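# Lift cloth off standing lanterns and lay it flat

## Task

Free the cloth from the lanterns that poke up through holes in it, then lay it out flat on the table. Each lantern has to stay upright in the exact spot it occupies now. The attempt fails if any gripped section of cloth drops more than about a palm's width at the moment its gripper releases it; cloth that snags on an open hand, lifts and settles back near where it was released is not counted as a drop. Finish by opening the grippers and moving the arms away.

## Robot and tools

ROBOTS. Four identical i2rt Big YAM arms: arm1, arm2, arm3, arm4. Each has six joints, a two-finger gripper and a wrist camera. Feet (base_link, scene frame, metres): arm1 at (+0.335, +0.740, 0.739) and arm2 at (-0.335, +0.740, 0.808) both face toward -y; arm3 at (-0.335, -0.740, 0.775) and arm4 at (+0.335, -0.740, 0.827) both face toward +y. The table surface under the arms is at z=0.720. A hand reaches roughly 1.0 m out from its joint1 axis.

FRAME. One shared scene frame for all poses: origin on the floor, +z up. The "hand" point lies between the finger pads, about 1 cm back from the tips. The fingers point along the hand's +z axis and open/close along its y axis. hand_target is where the hand would be at the joint targets currently held; under load the hand may stop short. Printed hand positions get less accurate at long reach.

TOOL move. Arguments arm1, arm2, arm3, arm4 (each optional, one object per arm) and cameras. An arm that is not named keeps its previous command. Inside an arm's object:
- joints: absolute targets keyed by name. joint1_rad -2.879..2.879 (base yaw, positive counter-clockwise seen from above, 0 = straight out along the foot's +x); joint2_rad 0..3.141 (shoulder, 0 = upper arm pointing back, positive lifts it up then forward); joint3_rad 0..3.019 (elbow, 0 = folded, positive opens); joint4_rad -1.692..1.57 (hand pitch, positive tips fingers up); joint5_rad -1.57..1.57 (sideways swing, positive to the arm's right); joint6_rad -2.094..2.094 (roll, positive clockwise seen from behind the hand); gripper_m 0..0.093 metres between fingertips. Done-tolerances: ±0.045, ±0.14, ±0.09, ±0.055, ±0.03, ±0.035 rad, gripper ±0.003 m.
- target: an absolute hand pose, a single list of 7 numbers [x, y, z, qw, qx, qy, qz], metres and unit quaternion, scene frame. The hand travels in a straight line from its hand_target toward it. When target is given, joints may contain only gripper_m.
- speed: top path speed in m/s, 0.002 to 0.5, default 0.25; only allowed with target. Rotation is capped at twice that value in rad/s.
All motions in one call begin together; all hand paths in a call end together, paced by the slowest. Paths last 0.5 to 10 s (cut off after 10 s); no action exceeds 15 s. Each control step clips the path to within 100 mm and 20 degrees of the measured hand pose, then uses damped IK, favouring position. Expect the hand to lag, drift, overshoot speed near full stretch, and finish a centimetre or more off. Paths do not avoid obstacles or other arms. Wide joint moves can swing the hand far off a direct line.
cameras: list from arm1_cam_wrist, arm2_cam_wrist, arm3_cam_wrist, arm4_cam_wrist, cam_high, cam_low, all. Omitted/null/["all"] gives all; [] gives none. Wrist cameras are fisheye 672x504; cam_high (overhead, wide) and cam_low (side view from about x=+1.92 looking toward -x) are 896x504. An unknown key or camera name makes the call invalid; an out-of-range number gets it refused, and after a refusal (or a stop during a call) the rest of that reply's move, wait and finished_scene calls are skipped.

TOOL wait: seconds 0 to 10, plus optional cameras. Commands nothing new; returns the same as an empty move. An empty move returns every arm's full state and images.

TOOL zoom_image: camera (one name) and region [x0, y0, x1, y1] in pixels, origin at top-left, at most 504x504. Only cameras included in the latest images can be zoomed.

TOOL finished_scene: scene (the integer number of the scene being ended) and check (text reviewing each condition against fresh pictures and readings, including what they cannot show). The first call only records the check; a second call, in a later reply, ends the scene irreversibly and reports success.

RESULTS. "pictures" lists image order; frames can trail the state slightly. "as last shown" marks arms not named, whose state is repeated from before. "move: arm1 done; arm2 time_out" style lines give each moved arm's worst status. joint_status / hand_status words: off_target (stopped short, may still push); time_out (each joint keeps a target near where it stood and keeps pushing; on_its_own lists joints still heading there; send the reported position to relieve it); not_followed, with "joint command not followed" or "pose unreachable" meaning a self/arm-collision check blocked the targets (the arm may keep trying). In on_its_own, "held at" is a target, not a reading. Joint velocities are rad/s (gripper m/s). Torques are in joint order, include gravity, are noisy and offset; joints 3 and 4 wrap at ±28 N m.

GRIPPER. Closed on nothing it reads 0.000 or 0.001; in air it reads up to about 0.002 wider than the true gap. On a hard part at full force it reads up to 0.005 below the part's width. Targets about 0.005 below the contact reading give full force (roughly 50 to 62 N per pad). To release, command well above the reading.

CAUTIONS. Arms do not stop on contact and can push hard; a hard squeeze between two robots fails and ends the scene, and no line reports robot-robot contact. The clearance check may react late and ignores fingers, gripper housings and wrist cameras. Sustained pushing, holding loads or stretching out heats motors; MOTOR HOT appears at 85 °C and at 100 °C the arm goes limp (OVER-TEMPERATURE FAULT, 30 to 60 s), afterwards flagged limit_stop_at_motor_heat: resend targets. The scene keeps running while you think, holding the last command. Do not topple lanterns or push anything out of the work area; lower cloth close to the table before opening so nothing drops; avoid slams and releasing moving items. The result must hold once the arms are withdrawn.

Each tool is called by a JSON object that holds its "method" and its "body", one argument or row to a line.

## Session

I'll start by looking at the scene from every camera.

{"method": "move", "body": {

}}

Scene clock: 0.00 s.
Joint torques (N m): no reading
Motor temperatures (°C): arm1=[29 24 28 23 28 30 31] | arm2=[24 22 26 31 31 33 33] | arm3=[26 33 24 29 28 27 28] | arm4=[28 36 29 28 31 25 34]
Heat: arm1: hottest gripper 31 °C; arm2: hottest joint6_rad 33 °C; arm3: hottest joint2_rad 33 °C; arm4: hottest joint2_rad 36 °C.
Joint velocities: arm1=[0.005 0.015 0.027 -0.007 0.022 -0.037 0] | arm2=[-0.005 0.015 0.027 -0.012 0.007 0.066 0] | arm3=[-0.015 -0.015 0.012 -0.007 0.007 -0.066 0] | arm4=[0.005 0.015 -0.007 -0.002 0.022 -0.007 0]
arm1.joint_positions: joint1_rad=+0.893 joint2_rad=+0.474 joint3_rad=+1.466 joint4_rad=-1.525 joint5_rad=-0.119 joint6_rad=-0.037 gripper_m=+0.094
arm1.joint_status: not commanded
arm1.hand: x=+0.4569 y=+0.6798 z=+1.2987 quat_wxyz=(-0.482, -0.235, -0.834, +0.127) (m; scene frame)
arm1.hand_target: x=+0.4549 y=+0.6815 z=+1.3080 quat_wxyz=(-0.492, -0.233, -0.829, +0.131) (m; scene frame)
arm1.hand_status: not commanded
arm2.joint_positions: joint1_rad=+0.236 joint2_rad=+0.408 joint3_rad=+1.607 joint4_rad=-1.580 joint5_rad=-0.114 joint6_rad=+0.453 gripper_m=+0.094
arm2.joint_status: not commanded
arm2.hand: x=-0.3022 y=+0.6764 z=+1.4154 quat_wxyz=(-0.524, -0.629, -0.539, +0.198) (m; scene frame)
arm2.hand_target: x=-0.3028 y=+0.6789 z=+1.4220 quat_wxyz=(-0.531, -0.625, -0.536, +0.202) (m; scene frame)
arm2.hand_status: not commanded
arm3.joint_positions: joint1_rad=-0.391 joint2_rad=+0.417 joint3_rad=+1.593 joint4_rad=-1.502 joint5_rad=-0.234 joint6_rad=-0.657 gripper_m=+0.094
arm3.joint_status: not commanded
arm3.hand: x=-0.3494 y=-0.6576 z=+1.3968 quat_wxyz=(-0.534, +0.689, -0.420, -0.250) (m; scene frame)
arm3.hand_target: x=-0.3500 y=-0.6589 z=+1.4036 quat_wxyz=(-0.541, +0.686, -0.416, -0.252) (m; scene frame)
arm3.hand_status: not commanded
arm4.joint_positions: joint1_rad=-0.441 joint2_rad=+0.357 joint3_rad=+1.462 joint4_rad=-1.456 joint5_rad=-0.277 joint6_rad=-0.670 gripper_m=+0.094
arm4.joint_status: not commanded
arm4.hand: x=+0.3351 y=-0.6458 z=+1.4134 quat_wxyz=(-0.532, +0.675, -0.454, -0.233) (m; scene frame)
arm4.hand_target: x=+0.3331 y=-0.6499 z=+1.4198 quat_wxyz=(-0.541, +0.671, -0.450, -0.234) (m; scene frame)
arm4.hand_status: not commanded
pictures: arm1_cam_wrist, arm2_cam_wrist, arm3_cam_wrist, arm4_cam_wrist, cam_high, cam_low

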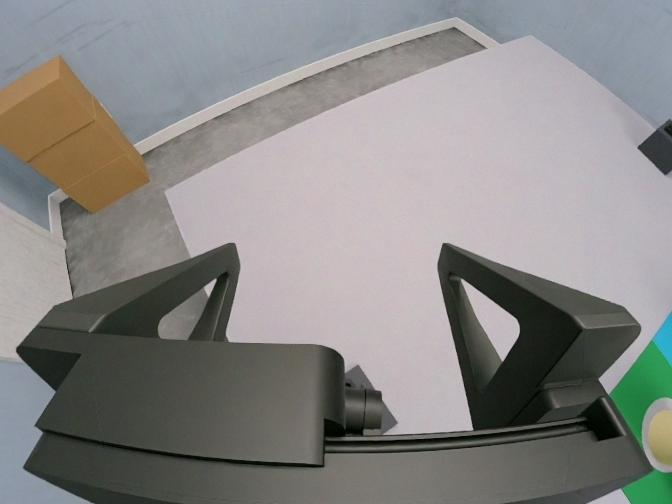

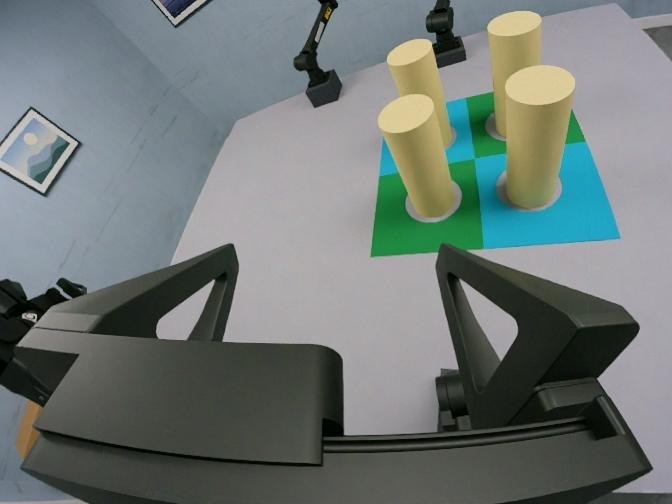

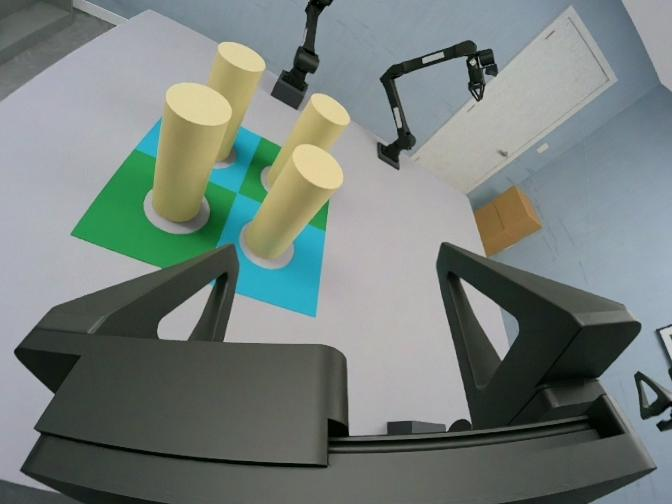

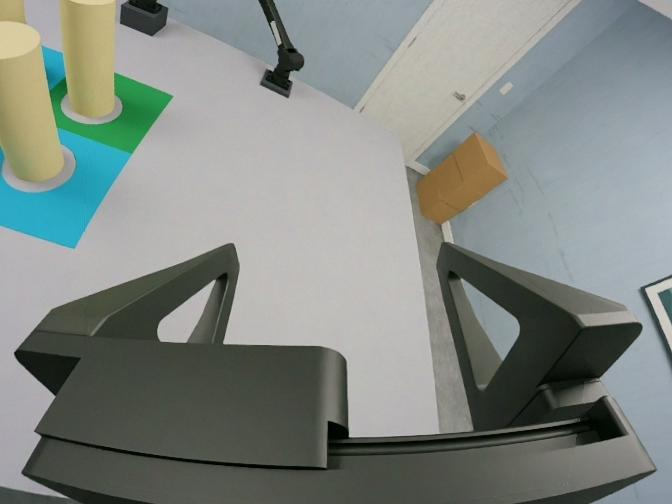

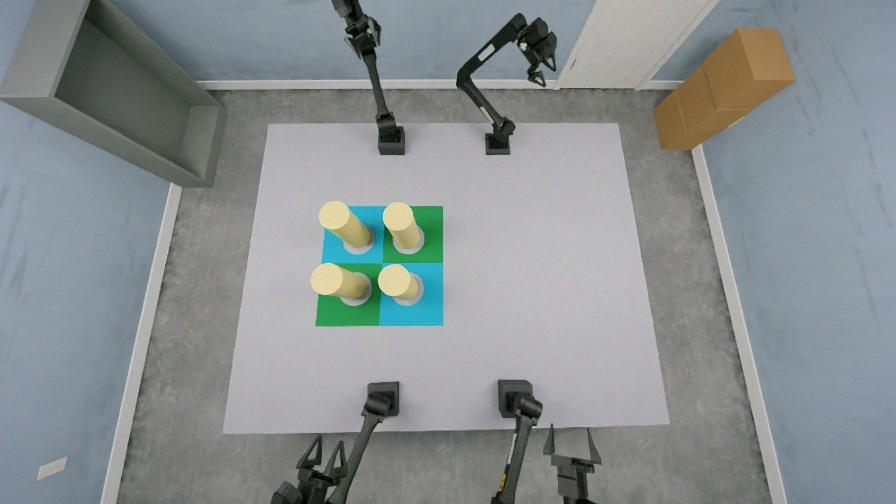

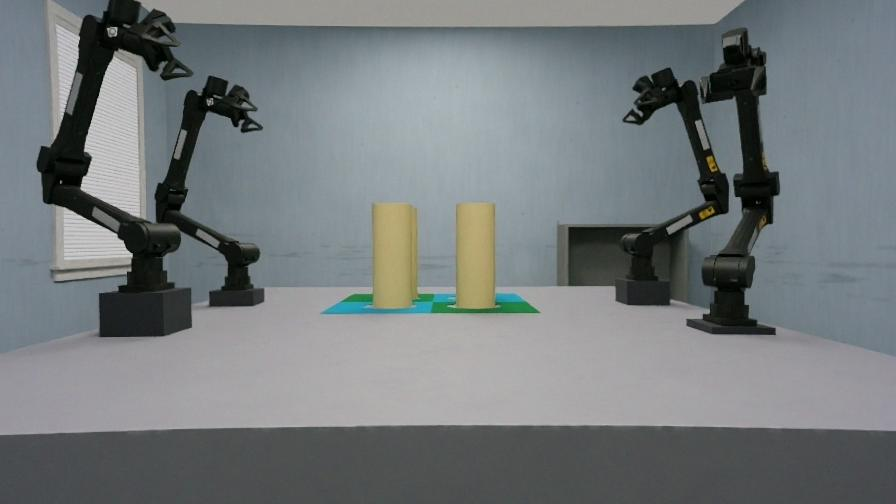

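{"method": "zoom_image", "body": {
  "camera": "cam_high",
  "region": [290, 180, 470, 350]
}}

{"method": "zoom_image", "body": {
  "camera": "cam_low",
  "region": [300, 180, 560, 330]
}}

{"method": "zoom_image", "body": {
  "camera": "arm2_cam_wrist",
  "region": [350, 0, 640, 270]
}}

Scaled by 2.800.

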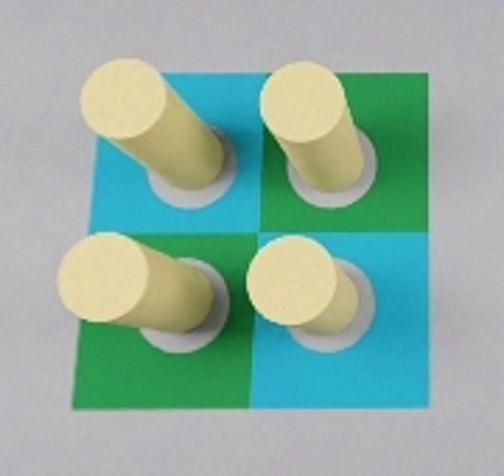

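Scaled by 1.938.

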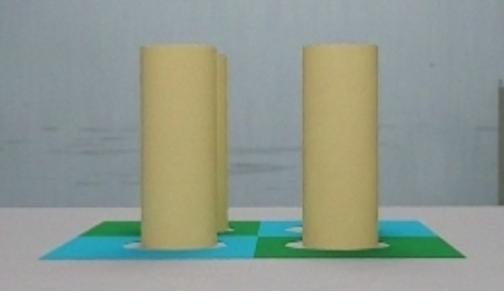

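Scaled by 1.738 from the camera's 672x504 image, which has a finer 960x720 frame.

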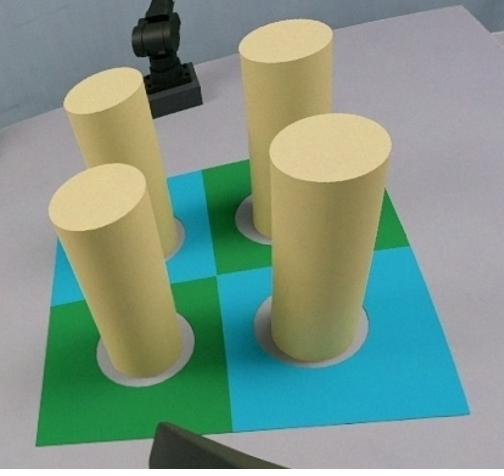

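{"method": "move", "body": {
  "arm1": {"target": [-0.071, 0.300, 0.87, 0.1830, 0.6830, 0.6830, -0.1830], "joints": {"gripper_m": 0.06}},
  "arm2": {"target": [-0.701, 0.300, 0.87, 0.1830, 0.6830, 0.6830, -0.1830], "joints": {"gripper_m": 0.06}},
  "arm3": {"target": [-0.701, -0.340, 0.87, 0.1830, -0.6830, 0.6830, 0.1830], "joints": {"gripper_m": 0.06}},
  "arm4": {"target": [-0.071, -0.340, 0.87, 0.1830, -0.6830, 0.6830, 0.1830], "joints": {"gripper_m": 0.06}}
}}

Scene clock: 124.47 s.
Joint torques (N m): arm1=[-0.62 9.47 8.42 0.98 0.71 0.06] | arm2=[1.08 9.52 7.54 1.26 0.51 -0.12] | arm3=[0.32 12.63 4.62 1.03 -0.12 0.04] | arm4=[0.21 10.17 7.01 1.43 -0.45 0.08]
Motor temperatures (°C): arm1=[29 24 32 23 26 27 27] | arm2=[24 22 29 30 27 29 28] | arm3=[26 33 26 28 26 25 27] | arm4=[27 35 32 27 27 24 29]
Heat: arm1: hottest joint3_rad 32 °C; arm2: hottest joint4_rad 30 °C; arm3: hottest joint2_rad 33 °C; arm4: hottest joint2_rad 35 °C.
move: arm1 not_followed; arm2 not_followed; arm3 not_followed; arm4 not_followed
Joint velocities: arm1=[-0.005 -0.015 0.002 -0.017 -0.037 -0.037 -0.002] | arm2=[-0.005 -0.005 0.002 0.007 -0.051 -0.022 0] | arm3=[-0.015 0.005 0.012 -0.007 -0.051 -0.007 0] | arm4=[-0.015 0.005 -0.007 -0.007 -0.007 -0.022 0.001]
arm1.joint_positions: joint1_rad=+1.534 joint2_rad=+0.017 joint3_rad=+0.937 joint4_rad=-1.675 joint5_rad=+1.314 joint6_rad=+0.558 gripper_m=+0.060
arm1.joint_status: all done
arm1.on_its_own: joint1_rad is held at +1.538, not at its first target +0.893; joint2_rad is held at +0.016, not at its first target +0.475; joint3_rad is held at +0.955, not at its first target +1.486; joint4_rad is held at -1.675, not at its first target -1.520; joint5_rad is held at +1.315, not at its first target -0.119; joint6_rad is held at +0.557, not at its first target -0.037
arm1.hand: x=+0.2947 y=+0.5799 z=+1.1697 quat_wxyz=(-0.452, -0.436, -0.625, +0.463) (m; scene frame)
arm1.hand_target: x=+0.2912 y=+0.5799 z=+1.1756 quat_wxyz=(-0.459, -0.438, -0.622, +0.458) (m; scene frame)
arm1.hand_status: not_followed (0.549 m and 53.7 deg from the pose sent, 0.779 m and 65.3 deg at the start; pose on its path clipped on 87 of 112 steps; a joint's target at an end of its range on 98 of 112 steps)
arm2.joint_positions: joint1_rad=+1.452 joint2_rad=+0.018 joint3_rad=+1.020 joint4_rad=-1.680 joint5_rad=+1.316 joint6_rad=+0.941 gripper_m=+0.060
arm2.joint_status: all done
arm2.on_its_own: joint1_rad is held at +1.457, not at its first target +0.236; joint2_rad is held at +0.014, not at its first target +0.410; joint3_rad is held at +1.039, not at its first target +1.622; joint4_rad is held at -1.680, not at its first target -1.575; joint5_rad is held at +1.317, not at its first target -0.114; joint6_rad is held at +0.939, not at its first target +0.453
arm2.hand: x=-0.4155 y=+0.5807 z=+1.2603 quat_wxyz=(-0.530, -0.593, -0.479, +0.372) (m; scene frame)
arm2.hand_target: x=-0.4210 y=+0.5810 z=+1.2659 quat_wxyz=(-0.538, -0.595, -0.473, +0.365) (m; scene frame)
arm2.hand_status: not_followed (0.559 m and 52.5 deg from the pose sent, 0.773 m and 43.1 deg at the start; pose on its path clipped on 82 of 112 steps; a joint's target at an end of its range on 96 of 112 steps)
arm3.joint_positions: joint1_rad=-1.465 joint2_rad=+0.050 joint3_rad=+1.161 joint4_rad=-1.666 joint5_rad=-1.248 joint6_rad=-0.988 gripper_m=+0.060
arm3.joint_status: all done
arm3.on_its_own: joint1_rad is held at -1.462, not at its first target -0.391; joint2_rad is held at +0.069, not at its first target +0.422; joint3_rad is held at +1.168, not at its first target +1.607; joint4_rad is held at -1.665, not at its first target -1.495; joint5_rad is held at -1.247, not at its first target -0.234; joint6_rad is held at -0.987, not at its first target -0.657
arm3.hand: x=-0.4356 y=-0.5938 z=+1.2673 quat_wxyz=(-0.573, +0.619, -0.443, -0.304) (m; scene frame)
arm3.hand_target: x=-0.4309 y=-0.5934 z=+1.2711 quat_wxyz=(-0.570, +0.618, -0.446, -0.307) (m; scene frame)
arm3.hand_status: not_followed (0.541 m and 55.3 deg from the pose sent, 0.708 m and 51.3 deg at the start; pose on its path clipped on 83 of 112 steps; a joint's target at an end of its range on 99 of 112 steps)
arm4.joint_positions: joint1_rad=-1.389 joint2_rad=+0.044 joint3_rad=+1.090 joint4_rad=-1.695 joint5_rad=-1.278 joint6_rad=-1.022 gripper_m=+0.060
arm4.joint_status: all done
arm4.on_its_own: joint1_rad is held at -1.390, not at its first target -0.441; joint2_rad is held at +0.044, not at its first target +0.354; joint3_rad is held at +1.093, not at its first target +1.476; joint4_rad is held at -1.695, not at its first target -1.453; joint5_rad is held at -1.277, not at its first target -0.277; joint6_rad is held at -1.022, not at its first target -0.670
arm4.hand: x=+0.2494 y=-0.5906 z=+1.2994 quat_wxyz=(-0.551, +0.616, -0.453, -0.335) (m; scene frame)
arm4.hand_target: x=+0.2489 y=-0.5906 z=+1.3001 quat_wxyz=(-0.552, +0.616, -0.452, -0.334) (m; scene frame)
arm4.hand_status: not_followed (0.591 m and 53.8 deg from the pose sent, 0.744 m and 48.6 deg at the start; pose on its path clipped on 84 of 112 steps; a joint's target at an end of its range on 100 of 112 steps)
pictures: arm1_cam_wrist, arm2_cam_wrist, arm3_cam_wrist, arm4_cam_wrist, cam_high, cam_low
led back after a hold (arm4 arm): the arm was led back toward your command in small steps, so it may still be short of it.
pose unreachable (arm1 arm): on one or more control steps of this call this arm could not follow its commanded pose, so it was not sent that pose on those steps. On the call's last step it was still not sent that pose. It may still have moved: this result reports where it is.
cause: moving toward the commanded pose would bring two parts of the arm too close to each other (its wrist (the part past joint 4) and its wrist camera).
pose unreachable (arm2 arm): on one or more control steps of this call this arm could not follow its commanded pose, so it was not sent that pose on those steps. On the call's last step it was still not sent that pose. It may still have moved: this result reports where it is.
cause: moving toward the commanded pose would bring two parts of the arm too close to each other (its wrist (the part past joint 4) and its wrist camera).
pose unreachable (arm3 arm): on one or more control steps of this call this arm could not follow its commanded pose, so it was not sent that pose on those steps. On the call's last step it was still not sent that pose. It may still have moved: this result reports where it is.
cause: moving toward the commanded pose would bring two parts of the arm too close to each other (its wrist (the part past joint 4) and its wrist camera).
pose unreachable (arm4 arm): on one or more control steps of this call this arm could not follow its commanded pose, so it was not sent that pose on those steps. On the call's last step it was still not sent that pose. It may still have moved: this result reports where it is.
cause: moving toward the commanded pose would bring two parts of the arm too close to each other (its wrist (the part past joint 4) and its wrist camera).
camera_calibration:
arm1_cam_wrist: T_world_to_cam=[[-0.961993, -0.201578, 0.184216, 0.186641], [-0.271937, 0.645691, -0.713536, 0.548529], [0.0248868, -0.736512, -0.675967, 1.34081], [0, 0, 0, 1]] pos_world=[0.295344, 0.670963, 1.26335]
arm2_cam_wrist: T_world_to_cam=[[-0.959914, -0.0255029, -0.279132, -0.0289802], [0.175719, 0.721106, -0.67017, 0.503075], [0.218375, -0.692355, -0.687719, 1.48133], [0, 0, 0, 1]] pos_world=[-0.439705, 0.662098, 1.3478]
arm3_cam_wrist: T_world_to_cam=[[0.895603, -0.045703, 0.442501, -0.197085], [0.271698, -0.731432, -0.62545, 0.483174], [0.352244, 0.680382, -0.642655, 1.49696], [0, 0, 0, 1]] pos_world=[-0.482063, -0.674101, 1.35144]
arm4_cam_wrist: T_world_to_cam=[[0.924456, -0.0167901, 0.380918, -0.736308], [0.248253, -0.731759, -0.634743, 0.334381], [0.289398, 0.681357, -0.672311, 1.32447], [0, 0, 0, 1]] pos_world=[0.214375, -0.670111, 1.38317]

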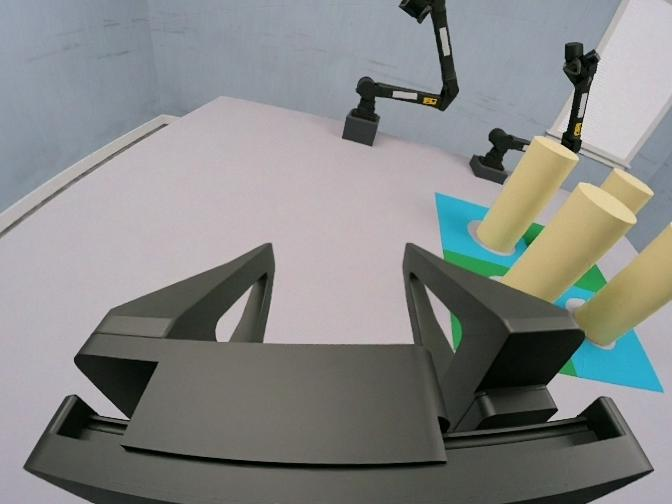

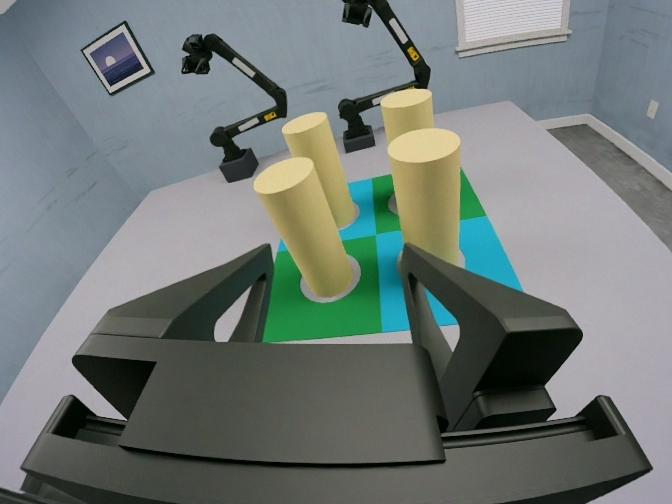

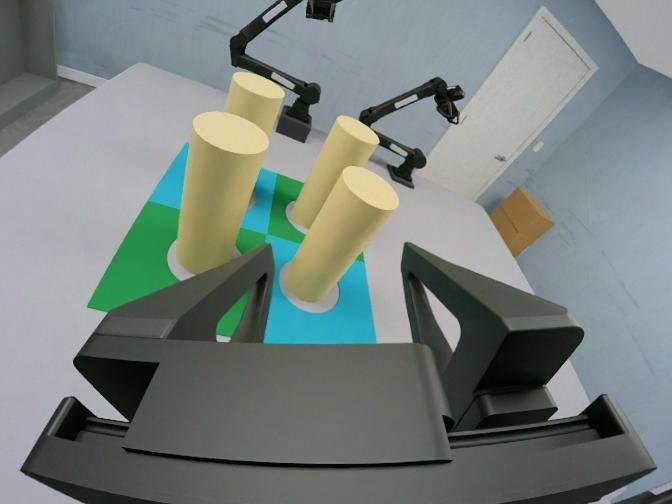

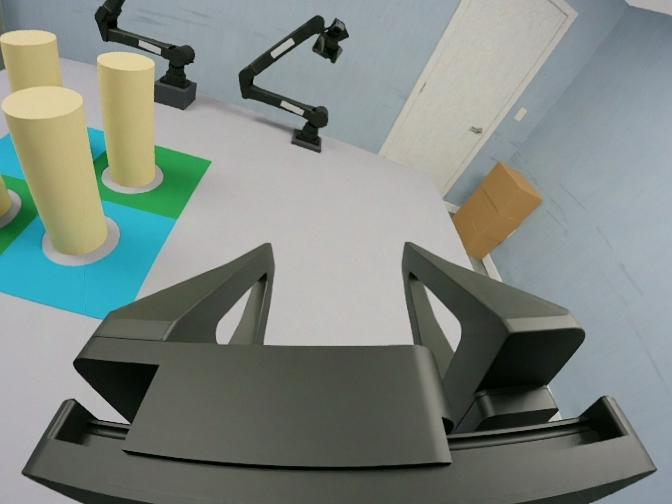

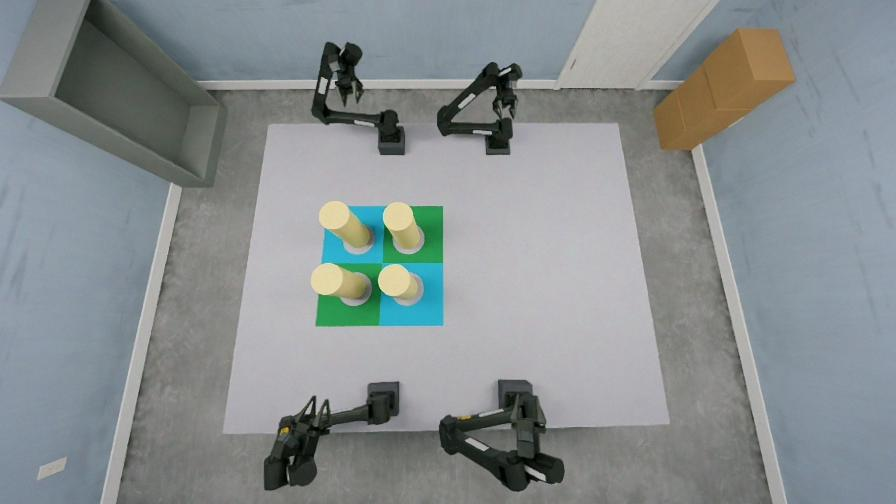

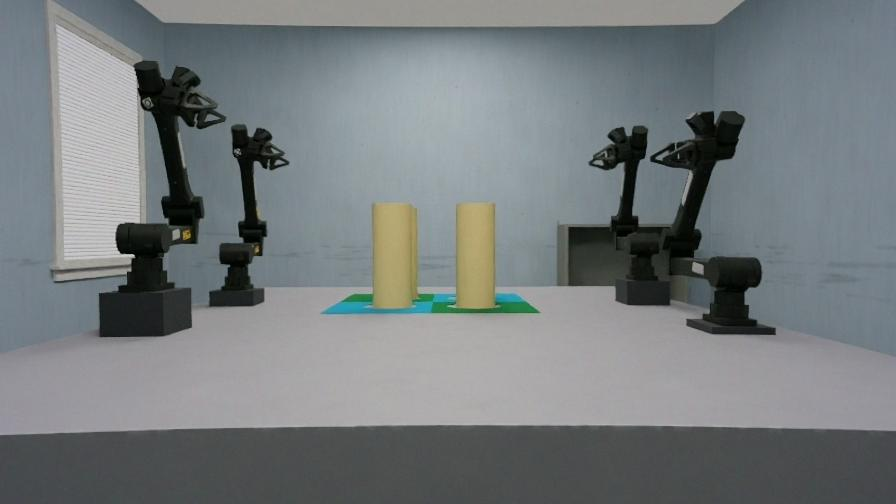

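{"method": "move", "body": {
  "arm1": {"joints": {"joint1_rad": -0.866, "joint2_rad": 0.45, "joint3_rad": 1.4, "joint4_rad": -1.35, "joint5_rad": -0.386, "joint6_rad": -0.78}},
  "arm2": {"joints": {"joint1_rad": -0.787, "joint2_rad": 0.45, "joint3_rad": 1.4, "joint4_rad": -1.35, "joint5_rad": -0.367, "joint6_rad": -0.73}},
  "arm3": {"joints": {"joint1_rad": 0.824, "joint2_rad": 0.45, "joint3_rad": 1.4, "joint4_rad": -1.35, "joint5_rad": 0.389, "joint6_rad": 0.789}},
  "arm4": {"joints": {"joint1_rad": 0.945, "joint2_rad": 0.45, "joint3_rad": 1.4, "joint4_rad": -1.35, "joint5_rad": 0.406, "joint6_rad": 0.841}},
  "cameras": ["cam_high", "cam_low"]
}}

{"method": "move", "body": {
  "arm1": {"joints": {"joint1_rad": -0.866, "joint2_rad": 1.862, "joint3_rad": 1.276, "joint4_rad": -0.621, "joint5_rad": -0.386, "joint6_rad": -0.78}},
  "arm2": {"joints": {"joint1_rad": -0.787, "joint2_rad": 1.887, "joint3_rad": 1.098, "joint4_rad": -0.40, "joint5_rad": -0.367, "joint6_rad": -0.73}},
  "arm3": {"joints": {"joint1_rad": 0.824, "joint2_rad": 1.770, "joint3_rad": 1.054, "joint4_rad": -0.496, "joint5_rad": 0.389, "joint6_rad": 0.789}},
  "arm4": {"joints": {"joint1_rad": 0.945, "joint2_rad": 1.937, "joint3_rad": 1.110, "joint4_rad": -0.403, "joint5_rad": 0.406, "joint6_rad": 0.841}}
}}

Scene clock: 200.13 s.
Joint torques (N m): arm1=[-1.2 6.53 11.49 1.95 -0.24 -0.08] | arm2=[0.09 5.42 10.37 2.59 -0.32 -0.13] | arm3=[0.5 5.95 6.69 2.28 0.33 0.09] | arm4=[1.26 6.83 10.45 2.51 0.23 0.13]
Motor temperatures (°C): arm1=[28 25 33 23 26 26 26] | arm2=[23 23 30 29 26 27 26] | arm3=[26 33 26 28 26 25 26] | arm4=[27 35 32 26 25 23 28]
Heat: arm1: hottest joint3_rad 33 °C; arm2: hottest joint3_rad 30 °C; arm3: hottest joint2_rad 33 °C; arm4: hottest joint2_rad 35 °C.
move: arm1 done; arm2 done; arm3 done; arm4 done
Joint velocities: arm1=[0.005 -0.005 -0.012 -0.002 -0.007 0.007 0.001] | arm2=[-0.005 0.015 0.007 -0.007 0.007 0.007 0] | arm3=[0.005 0.005 0.007 -0.007 0.022 0.051 -0.001] | arm4=[-0.005 -0.015 0.007 -0.002 0.007 -0.022 0]
arm1.joint_positions: joint1_rad=-0.862 joint2_rad=+0.454 joint3_rad=+1.354 joint4_rad=-1.363 joint5_rad=-0.382 joint6_rad=-0.765 gripper_m=+0.060
arm1.joint_status: all done
arm1.hand: x=+0.2618 y=+0.5953 z=+1.2941 quat_wxyz=(-0.153, -0.544, -0.636, +0.525) (m; scene frame)
arm1.hand_target: x=+0.2693 y=+0.6022 z=+1.3176 quat_wxyz=(-0.145, -0.524, -0.632, +0.552) (m; scene frame)
arm1.hand_status: not commanded
arm2.joint_positions: joint1_rad=-0.782 joint2_rad=+0.450 joint3_rad=+1.360 joint4_rad=-1.370 joint5_rad=-0.363 joint6_rad=-0.720 gripper_m=+0.060
arm2.joint_status: all done
arm2.hand: x=-0.4039 y=+0.5861 z=+1.3608 quat_wxyz=(-0.167, -0.548, -0.639, +0.513) (m; scene frame)
arm2.hand_target: x=-0.3997 y=+0.5904 z=+1.3826 quat_wxyz=(-0.162, -0.531, -0.633, +0.538) (m; scene frame)
arm2.hand_status: not commanded
arm3.joint_positions: joint1_rad=+0.820 joint2_rad=+0.452 joint3_rad=+1.384 joint4_rad=-1.373 joint5_rad=+0.386 joint6_rad=+0.777 gripper_m=+0.060
arm3.joint_status: all done
arm3.hand: x=-0.4099 y=-0.5975 z=+1.3396 quat_wxyz=(-0.150, +0.541, -0.635, -0.531) (m; scene frame)
arm3.hand_target: x=-0.4084 y=-0.5990 z=+1.3520 quat_wxyz=(-0.144, +0.528, -0.632, -0.549) (m; scene frame)
arm3.hand_status: not commanded
arm4.joint_positions: joint1_rad=+0.935 joint2_rad=+0.450 joint3_rad=+1.375 joint4_rad=-1.362 joint5_rad=+0.403 joint6_rad=+0.827 gripper_m=+0.060
arm4.joint_status: all done
arm4.hand: x=+0.2608 y=-0.5974 z=+1.3915 quat_wxyz=(-0.128, +0.531, -0.640, -0.541) (m; scene frame)
arm4.hand_target: x=+0.2631 y=-0.6006 z=+1.4052 quat_wxyz=(-0.119, +0.520, -0.636, -0.557) (m; scene frame)
arm4.hand_status: not commanded
pictures: cam_high, cam_low

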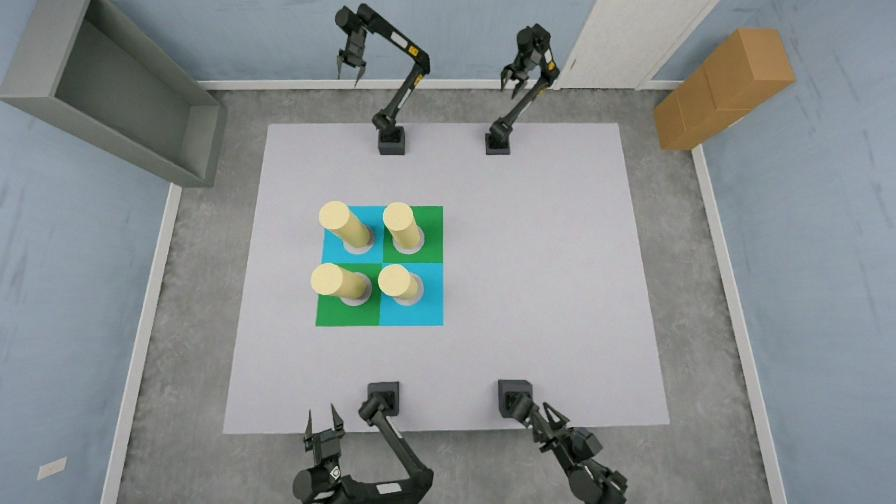

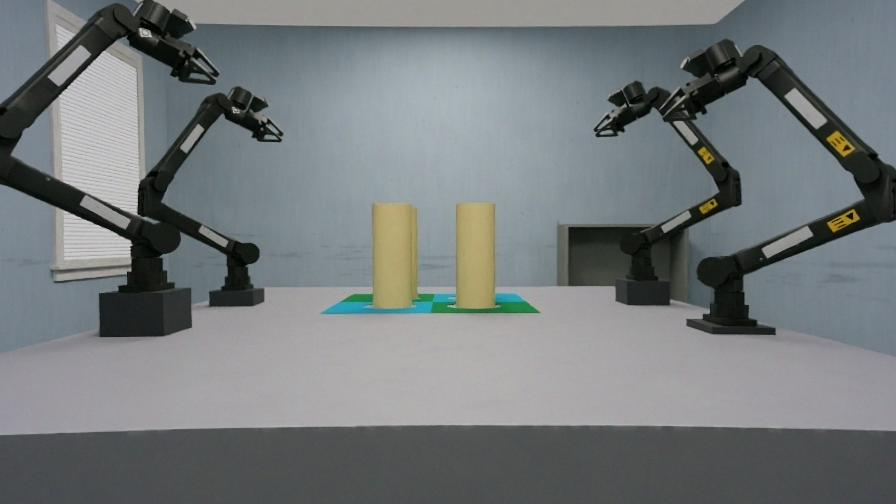

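Scene clock: 201.97 s.
Joint torques (N m): arm1=[-1.49 -15.03 9.47 1.07 -0.37 -0.06] | arm2=[-0.03 -20.25 7.13 1.65 -0.36 -0.16] | arm3=[0.32 -14.97 6.34 1.22 0.38 0.13] | arm4=[1.14 -10.87 8.23 1.39 0.31 0.14]
Motor temperatures (°C): arm1=[28 25 33 23 26 26 26] | arm2=[23 23 30 29 26 27 26] | arm3=[26 33 26 28 26 25 26] | arm4=[27 35 32 26 25 23 28]
Heat: arm1: hottest joint3_rad 33 °C; arm2: hottest joint3_rad 30 °C; arm3: hottest joint2_rad 33 °C; arm4: hottest joint2_rad 35 °C.
move: arm1 done; arm2 done; arm3 done; arm4 done
Joint velocities: arm1=[-0.005 -0.005 -0.002 -0.002 -0.022 0.051 0] | arm2=[-0.015 -0.015 0.002 -0.012 -0.007 -0.022 0.001] | arm3=[-0.005 0.005 -0.012 -0.007 -0.007 0.081 0.001] | arm4=[-0.005 -0.015 -0.022 -0.012 -0.007 -0.007 0]
arm1.joint_positions: joint1_rad=-0.862 joint2_rad=+1.874 joint3_rad=+1.264 joint4_rad=-0.632 joint5_rad=-0.384 joint6_rad=-0.767 gripper_m=+0.060
arm1.joint_status: all done
arm1.hand: x=-0.0635 y=+0.3032 z=+0.7790 quat_wxyz=(-0.188, -0.689, -0.679, +0.171) (m; scene frame)
arm1.hand_target: x=-0.0712 y=+0.2989 z=+0.7916 quat_wxyz=(-0.186, -0.681, -0.683, +0.189) (m; scene frame)
arm1.hand_status: not commanded
arm2.joint_positions: joint1_rad=-0.782 joint2_rad=+1.900 joint3_rad=+1.099 joint4_rad=-0.417 joint5_rad=-0.367 joint6_rad=-0.721 gripper_m=+0.060
arm2.joint_status: all done
arm2.hand: x=-0.6888 y=+0.3075 z=+0.7784 quat_wxyz=(-0.183, -0.688, -0.682, +0.166) (m; scene frame)
arm2.hand_target: x=-0.6947 y=+0.3055 z=+0.7864 quat_wxyz=(-0.182, -0.683, -0.684, +0.182) (m; scene frame)
arm2.hand_status: not commanded
arm3.joint_positions: joint1_rad=+0.820 joint2_rad=+1.779 joint3_rad=+1.049 joint4_rad=-0.514 joint5_rad=+0.389 joint6_rad=+0.777 gripper_m=+0.060
arm3.joint_status: all done
arm3.hand: x=-0.6906 y=-0.3464 z=+0.7874 quat_wxyz=(-0.191, +0.690, -0.678, -0.166) (m; scene frame)
arm3.hand_target: x=-0.6973 y=-0.3431 z=+0.7949 quat_wxyz=(-0.188, +0.684, -0.681, -0.183) (m; scene frame)
arm3.hand_status: not commanded
arm4.joint_positions: joint1_rad=+0.935 joint2_rad=+1.938 joint3_rad=+1.106 joint4_rad=-0.413 joint5_rad=+0.405 joint6_rad=+0.831 gripper_m=+0.060
arm4.joint_status: all done
arm4.hand: x=-0.0556 y=-0.3429 z=+0.7886 quat_wxyz=(-0.187, +0.684, -0.683, -0.178) (m; scene frame)
arm4.hand_target: x=-0.0631 y=-0.3441 z=+0.7914 quat_wxyz=(-0.184, +0.682, -0.683, -0.187) (m; scene frame)
arm4.hand_status: not commanded
pictures: arm1_cam_wrist, arm2_cam_wrist, arm3_cam_wrist, arm4_cam_wrist, cam_high, cam_low
camera_calibration:
arm1_cam_wrist: T_world_to_cam=[[-0.999381, 0.00199568, -0.0351332, -0.0349566], [-0.000765776, 0.996921, 0.0784111, -0.355224], [0.0351815, 0.0783894, -0.996302, 0.884882], [0, 0, 0, 1]] pos_world=[-0.0663385, 0.284834, 0.908235]
arm2_cam_wrist: T_world_to_cam=[[-0.999452, 0.00403357, -0.0328653, -0.660793], [-0.000317725, 0.991339, 0.13133, -0.403072], [0.0331104, 0.131268, -0.990794, 0.875522], [0, 0, 0, 1]] pos_world=[-0.689548, 0.287318, 0.89868]
arm3_cam_wrist: T_world_to_cam=[[0.999293, 0.0122282, 0.0355532, 0.666986], [0.00827962, -0.99399, 0.109158, -0.418048], [0.0366743, -0.108787, -0.993388, 0.894846], [0, 0, 0, 1]] pos_world=[-0.695871, -0.326344, 0.91085]
arm4_cam_wrist: T_world_to_cam=[[0.999855, 0.00317127, 0.0167516, 0.0425756], [0.00129217, -0.993818, 0.111015, -0.424581], [0.0170001, -0.110977, -0.993678, 0.867162], [0, 0, 0, 1]] pos_world=[-0.0567626, -0.325856, 0.908101]

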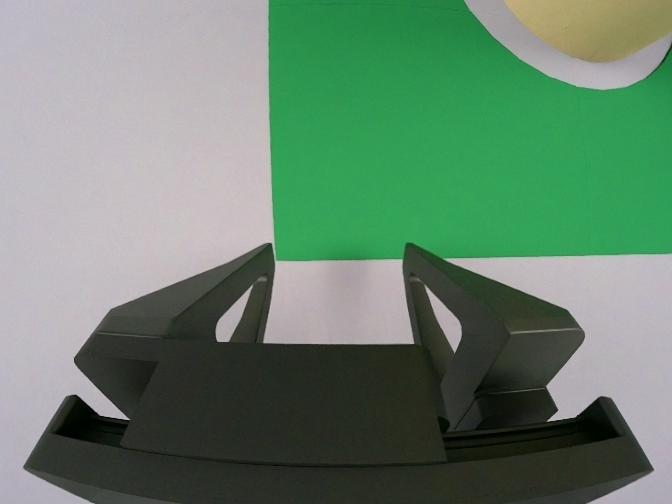

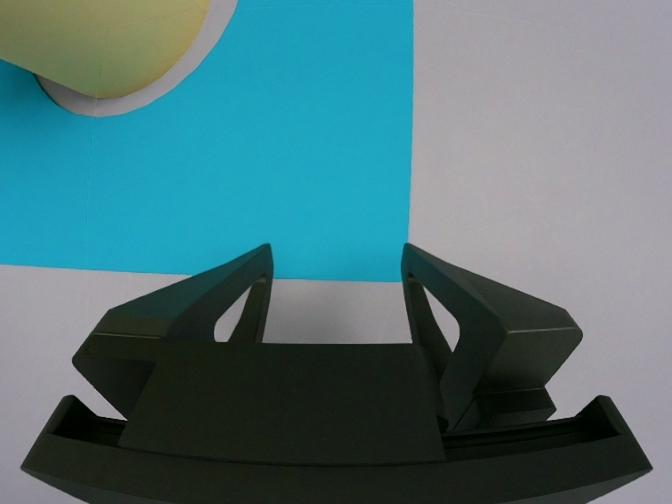

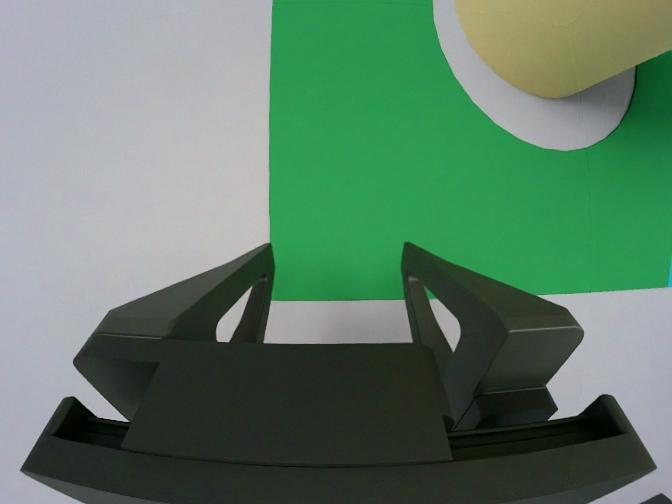

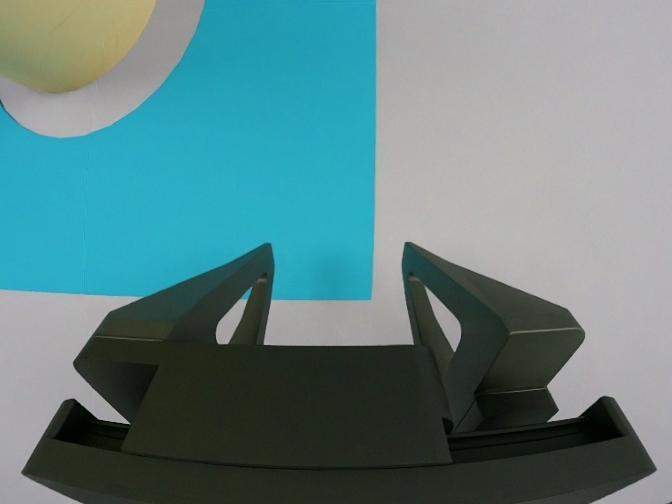

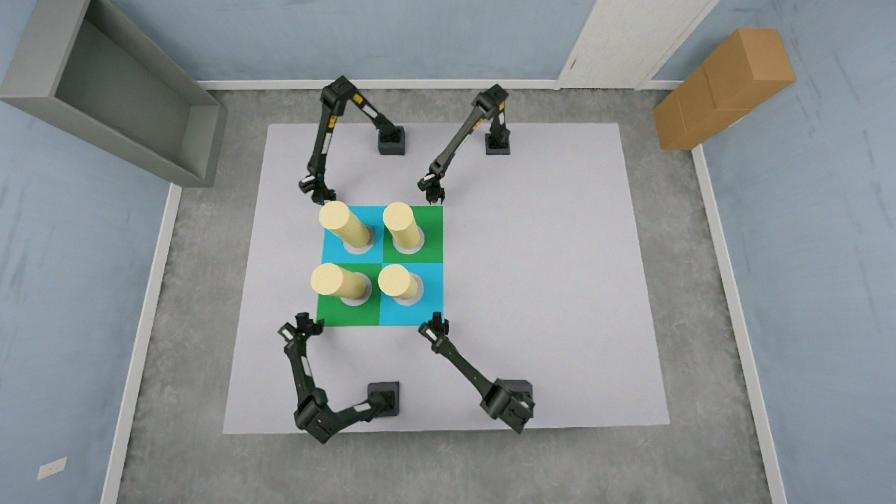

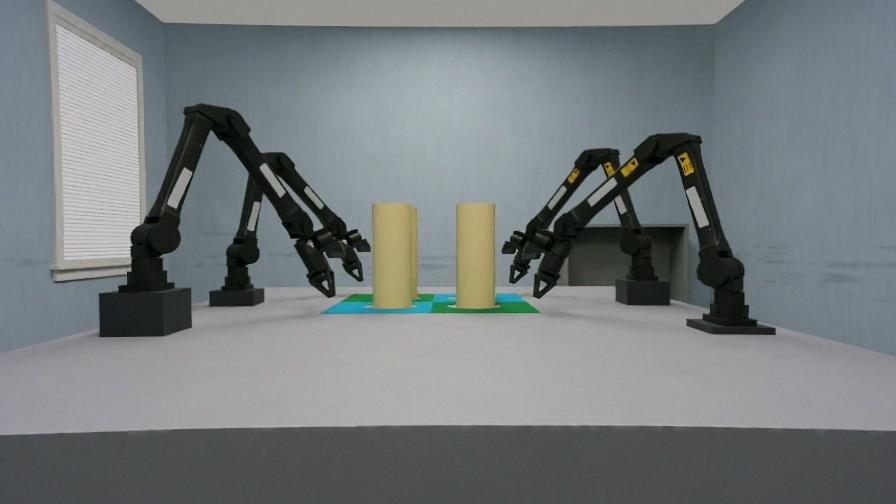

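{"method": "move", "body": {
  "arm1": {"target": [-0.066, 0.274, 0.757, 0.186, 0.681, 0.683, -0.189], "speed": 0.1},
  "arm2": {"target": [-0.697, 0.303, 0.753, 0.182, 0.683, 0.684, -0.182], "speed": 0.1},
  "arm3": {"target": [-0.702, -0.352, 0.752, 0.188, -0.684, 0.681, 0.183], "speed": 0.1},
  "arm4": {"target": [-0.0775, -0.354, 0.748, 0.184, -0.682, 0.683, 0.187], "speed": 0.1}
}}

Scene clock: 234.63 s.
Joint torques (N m): arm1=[-0.91 -14.97 10.09 1.18 -0.12 0.15] | arm2=[0.09 -19.08 6.5 1.69 -0.34 -0.16] | arm3=[0.38 -13.92 5.57 1.31 0.48 0.15] | arm4=[1.14 -10.81 8.44 1.35 0.42 0.17]
Motor temperatures (°C): arm1=[28 26 33 22 26 25 25] | arm2=[23 25 30 29 26 27 26] | arm3=[26 35 27 27 26 24 26] | arm4=[27 36 31 26 24 23 27]
Heat: arm1: hottest joint3_rad 33 °C; arm2: hottest joint3_rad 30 °C; arm3: hottest joint2_rad 35 °C; arm4: hottest joint2_rad 36 °C.
move: arm1 off_target; arm2 done; arm3 done; arm4 off_target
Joint velocities: arm1=[-0.005 0.005 -0.002 -0.002 -0.007 -0.007 0] | arm2=[-0.005 -0.015 0.012 0.002 -0.095 -0.037 0] | arm3=[-0.005 0.005 -0.002 -0.002 -0.007 -0.037 -0.001] | arm4=[0.005 -0.005 0.002 -0.007 0.051 0.066 0]
arm1.joint_positions: joint1_rad=-0.828 joint2_rad=+1.938 joint3_rad=+1.264 joint4_rad=-0.554 joint5_rad=-0.375 joint6_rad=-0.756 gripper_m=+0.060
arm1.joint_status: not commanded
arm1.hand: x=-0.0569 y=+0.2834 z=+0.7485 quat_wxyz=(-0.187, -0.680, -0.687, +0.174) (m; scene frame)
arm1.hand_target: x=-0.0653 y=+0.2744 z=+0.7571 quat_wxyz=(-0.186, -0.681, -0.683, +0.189) (m; scene frame)
arm1.hand_status: off_target (0.016 m and 1.8 deg from the pose sent, 0.037 m and 2.3 deg at the start)
arm2.joint_positions: joint1_rad=-0.782 joint2_rad=+1.956 joint3_rad=+1.099 joint4_rad=-0.342 joint5_rad=-0.367 joint6_rad=-0.721 gripper_m=+0.060
arm2.joint_status: not commanded
arm2.hand: x=-0.6936 y=+0.3027 z=+0.7543 quat_wxyz=(-0.183, -0.686, -0.682, +0.175) (m; scene frame)
arm2.hand_target: x=-0.6967 y=+0.3034 z=+0.7529 quat_wxyz=(-0.182, -0.683, -0.684, +0.182) (m; scene frame)
arm2.hand_status: done (0.004 m and 0.9 deg from the pose sent, 0.027 m and 1.9 deg at the start)
arm3.joint_positions: joint1_rad=+0.840 joint2_rad=+1.843 joint3_rad=+1.020 joint4_rad=-0.413 joint5_rad=+0.392 joint6_rad=+0.797 gripper_m=+0.060
arm3.joint_status: not commanded
arm3.hand: x=-0.6971 y=-0.3533 z=+0.7525 quat_wxyz=(-0.189, +0.689, -0.678, -0.174) (m; scene frame)
arm3.hand_target: x=-0.7013 y=-0.3523 z=+0.7523 quat_wxyz=(-0.188, +0.684, -0.681, -0.183) (m; scene frame)
arm3.hand_status: done (0.005 m and 1.3 deg from the pose sent, 0.038 m and 2.1 deg at the start)
arm4.joint_positions: joint1_rad=+0.967 joint2_rad=+2.030 joint3_rad=+1.106 joint4_rad=-0.338 joint5_rad=+0.412 joint6_rad=+0.861 gripper_m=+0.060
arm4.joint_status: not commanded
arm4.hand: x=-0.0669 y=-0.3555 z=+0.7459 quat_wxyz=(-0.185, +0.686, -0.681, -0.176) (m; scene frame)
arm4.hand_target: x=-0.0777 y=-0.3542 z=+0.7479 quat_wxyz=(-0.184, +0.682, -0.683, -0.187) (m; scene frame)
arm4.hand_status: off_target (0.011 m and 1.4 deg from the pose sent, 0.047 m and 1.1 deg at the start)
pictures: arm1_cam_wrist, arm2_cam_wrist, arm3_cam_wrist, arm4_cam_wrist, cam_high, cam_low
camera_calibration:
arm1_cam_wrist: T_world_to_cam=[[-0.999541, -0.0198988, -0.022848, -0.0323964], [-0.0215618, 0.99695, 0.0750081, -0.331675], [0.0212857, 0.0754663, -0.996921, 0.856342], [0, 0, 0, 1]] pos_world=[-0.057761, 0.265394, 0.877844]
arm2_cam_wrist: T_world_to_cam=[[-0.999802, 0.00365648, -0.0195754, -0.67661], [0.00131456, 0.992973, 0.118337, -0.384772], [0.0198705, 0.118287, -0.992781, 0.848655], [0, 0, 0, 1]] pos_world=[-0.692833, 0.284157, 0.874816]
arm3_cam_wrist: T_world_to_cam=[[0.99965, 0.0138777, 0.0225124, 0.685521], [0.0115273, -0.994782, 0.101367, -0.413184], [0.0238017, -0.101072, -0.994594, 0.854374], [0, 0, 0, 1]] pos_world=[-0.700854, -0.334188, 0.876206]
arm4_cam_wrist: T_world_to_cam=[[0.999799, 0.00775539, 0.0184742, 0.0549414], [0.00557259, -0.993303, 0.115403, -0.435212], [0.0192455, -0.115277, -0.993147, 0.821701], [0, 0, 0, 1]] pos_world=[-0.0683192, -0.338001, 0.86528]

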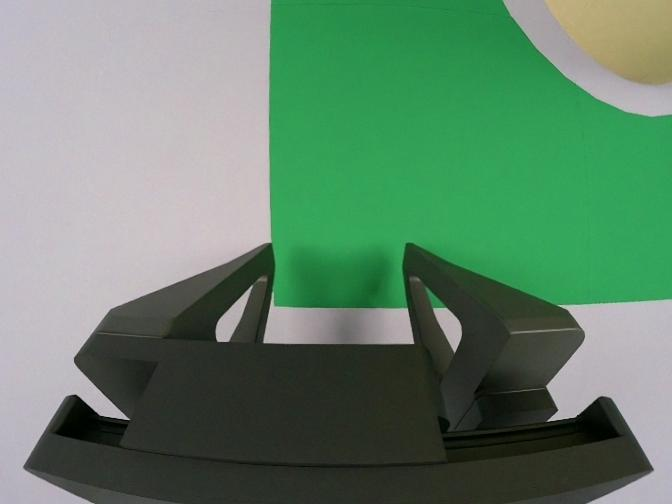

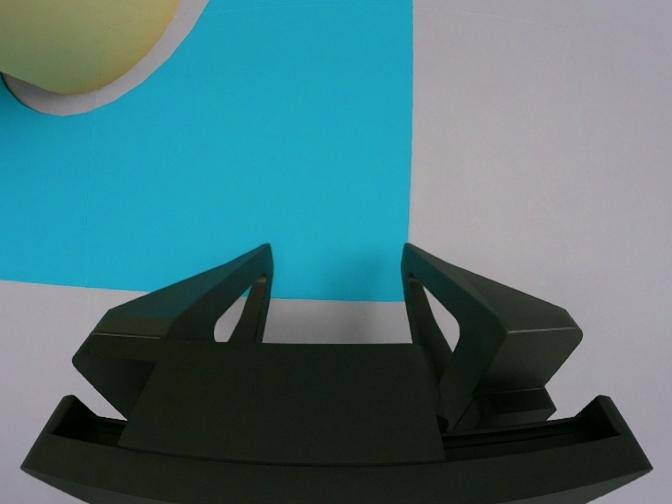

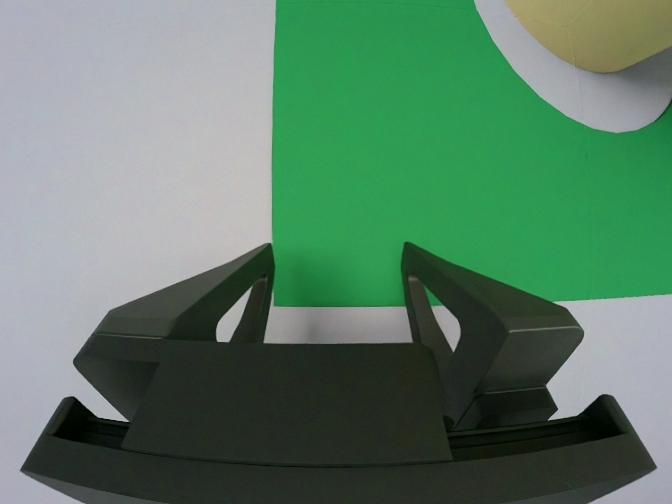

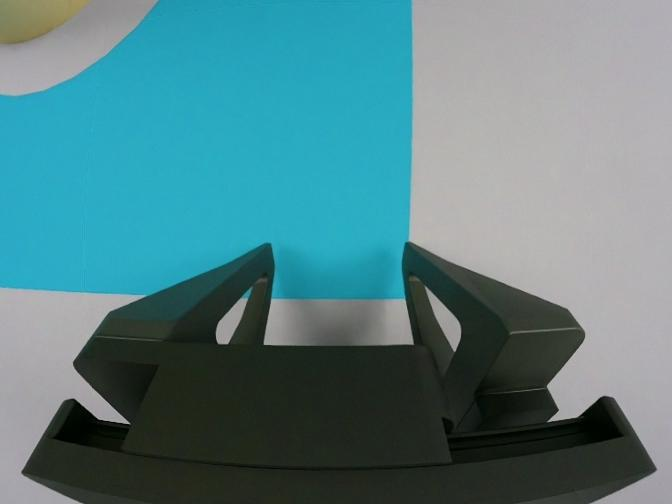

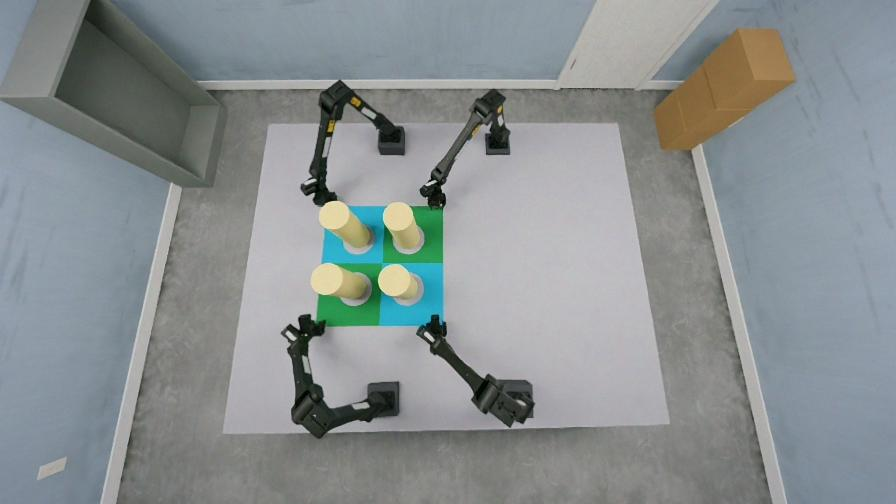

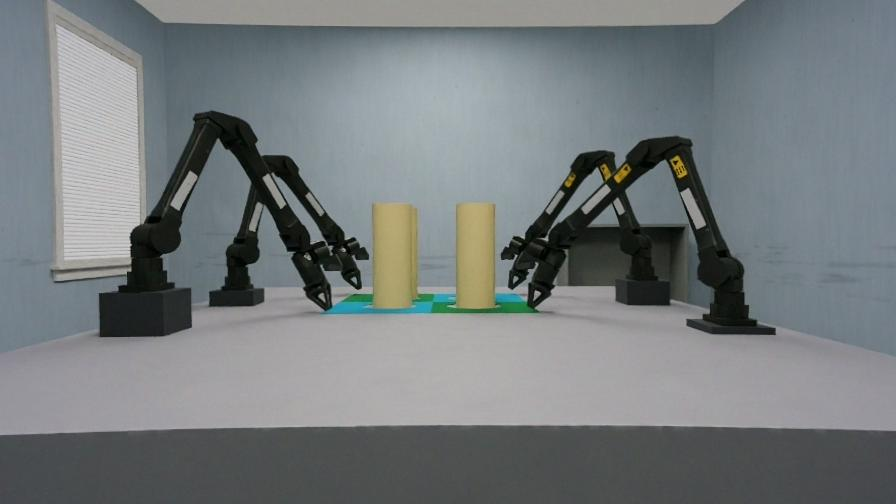

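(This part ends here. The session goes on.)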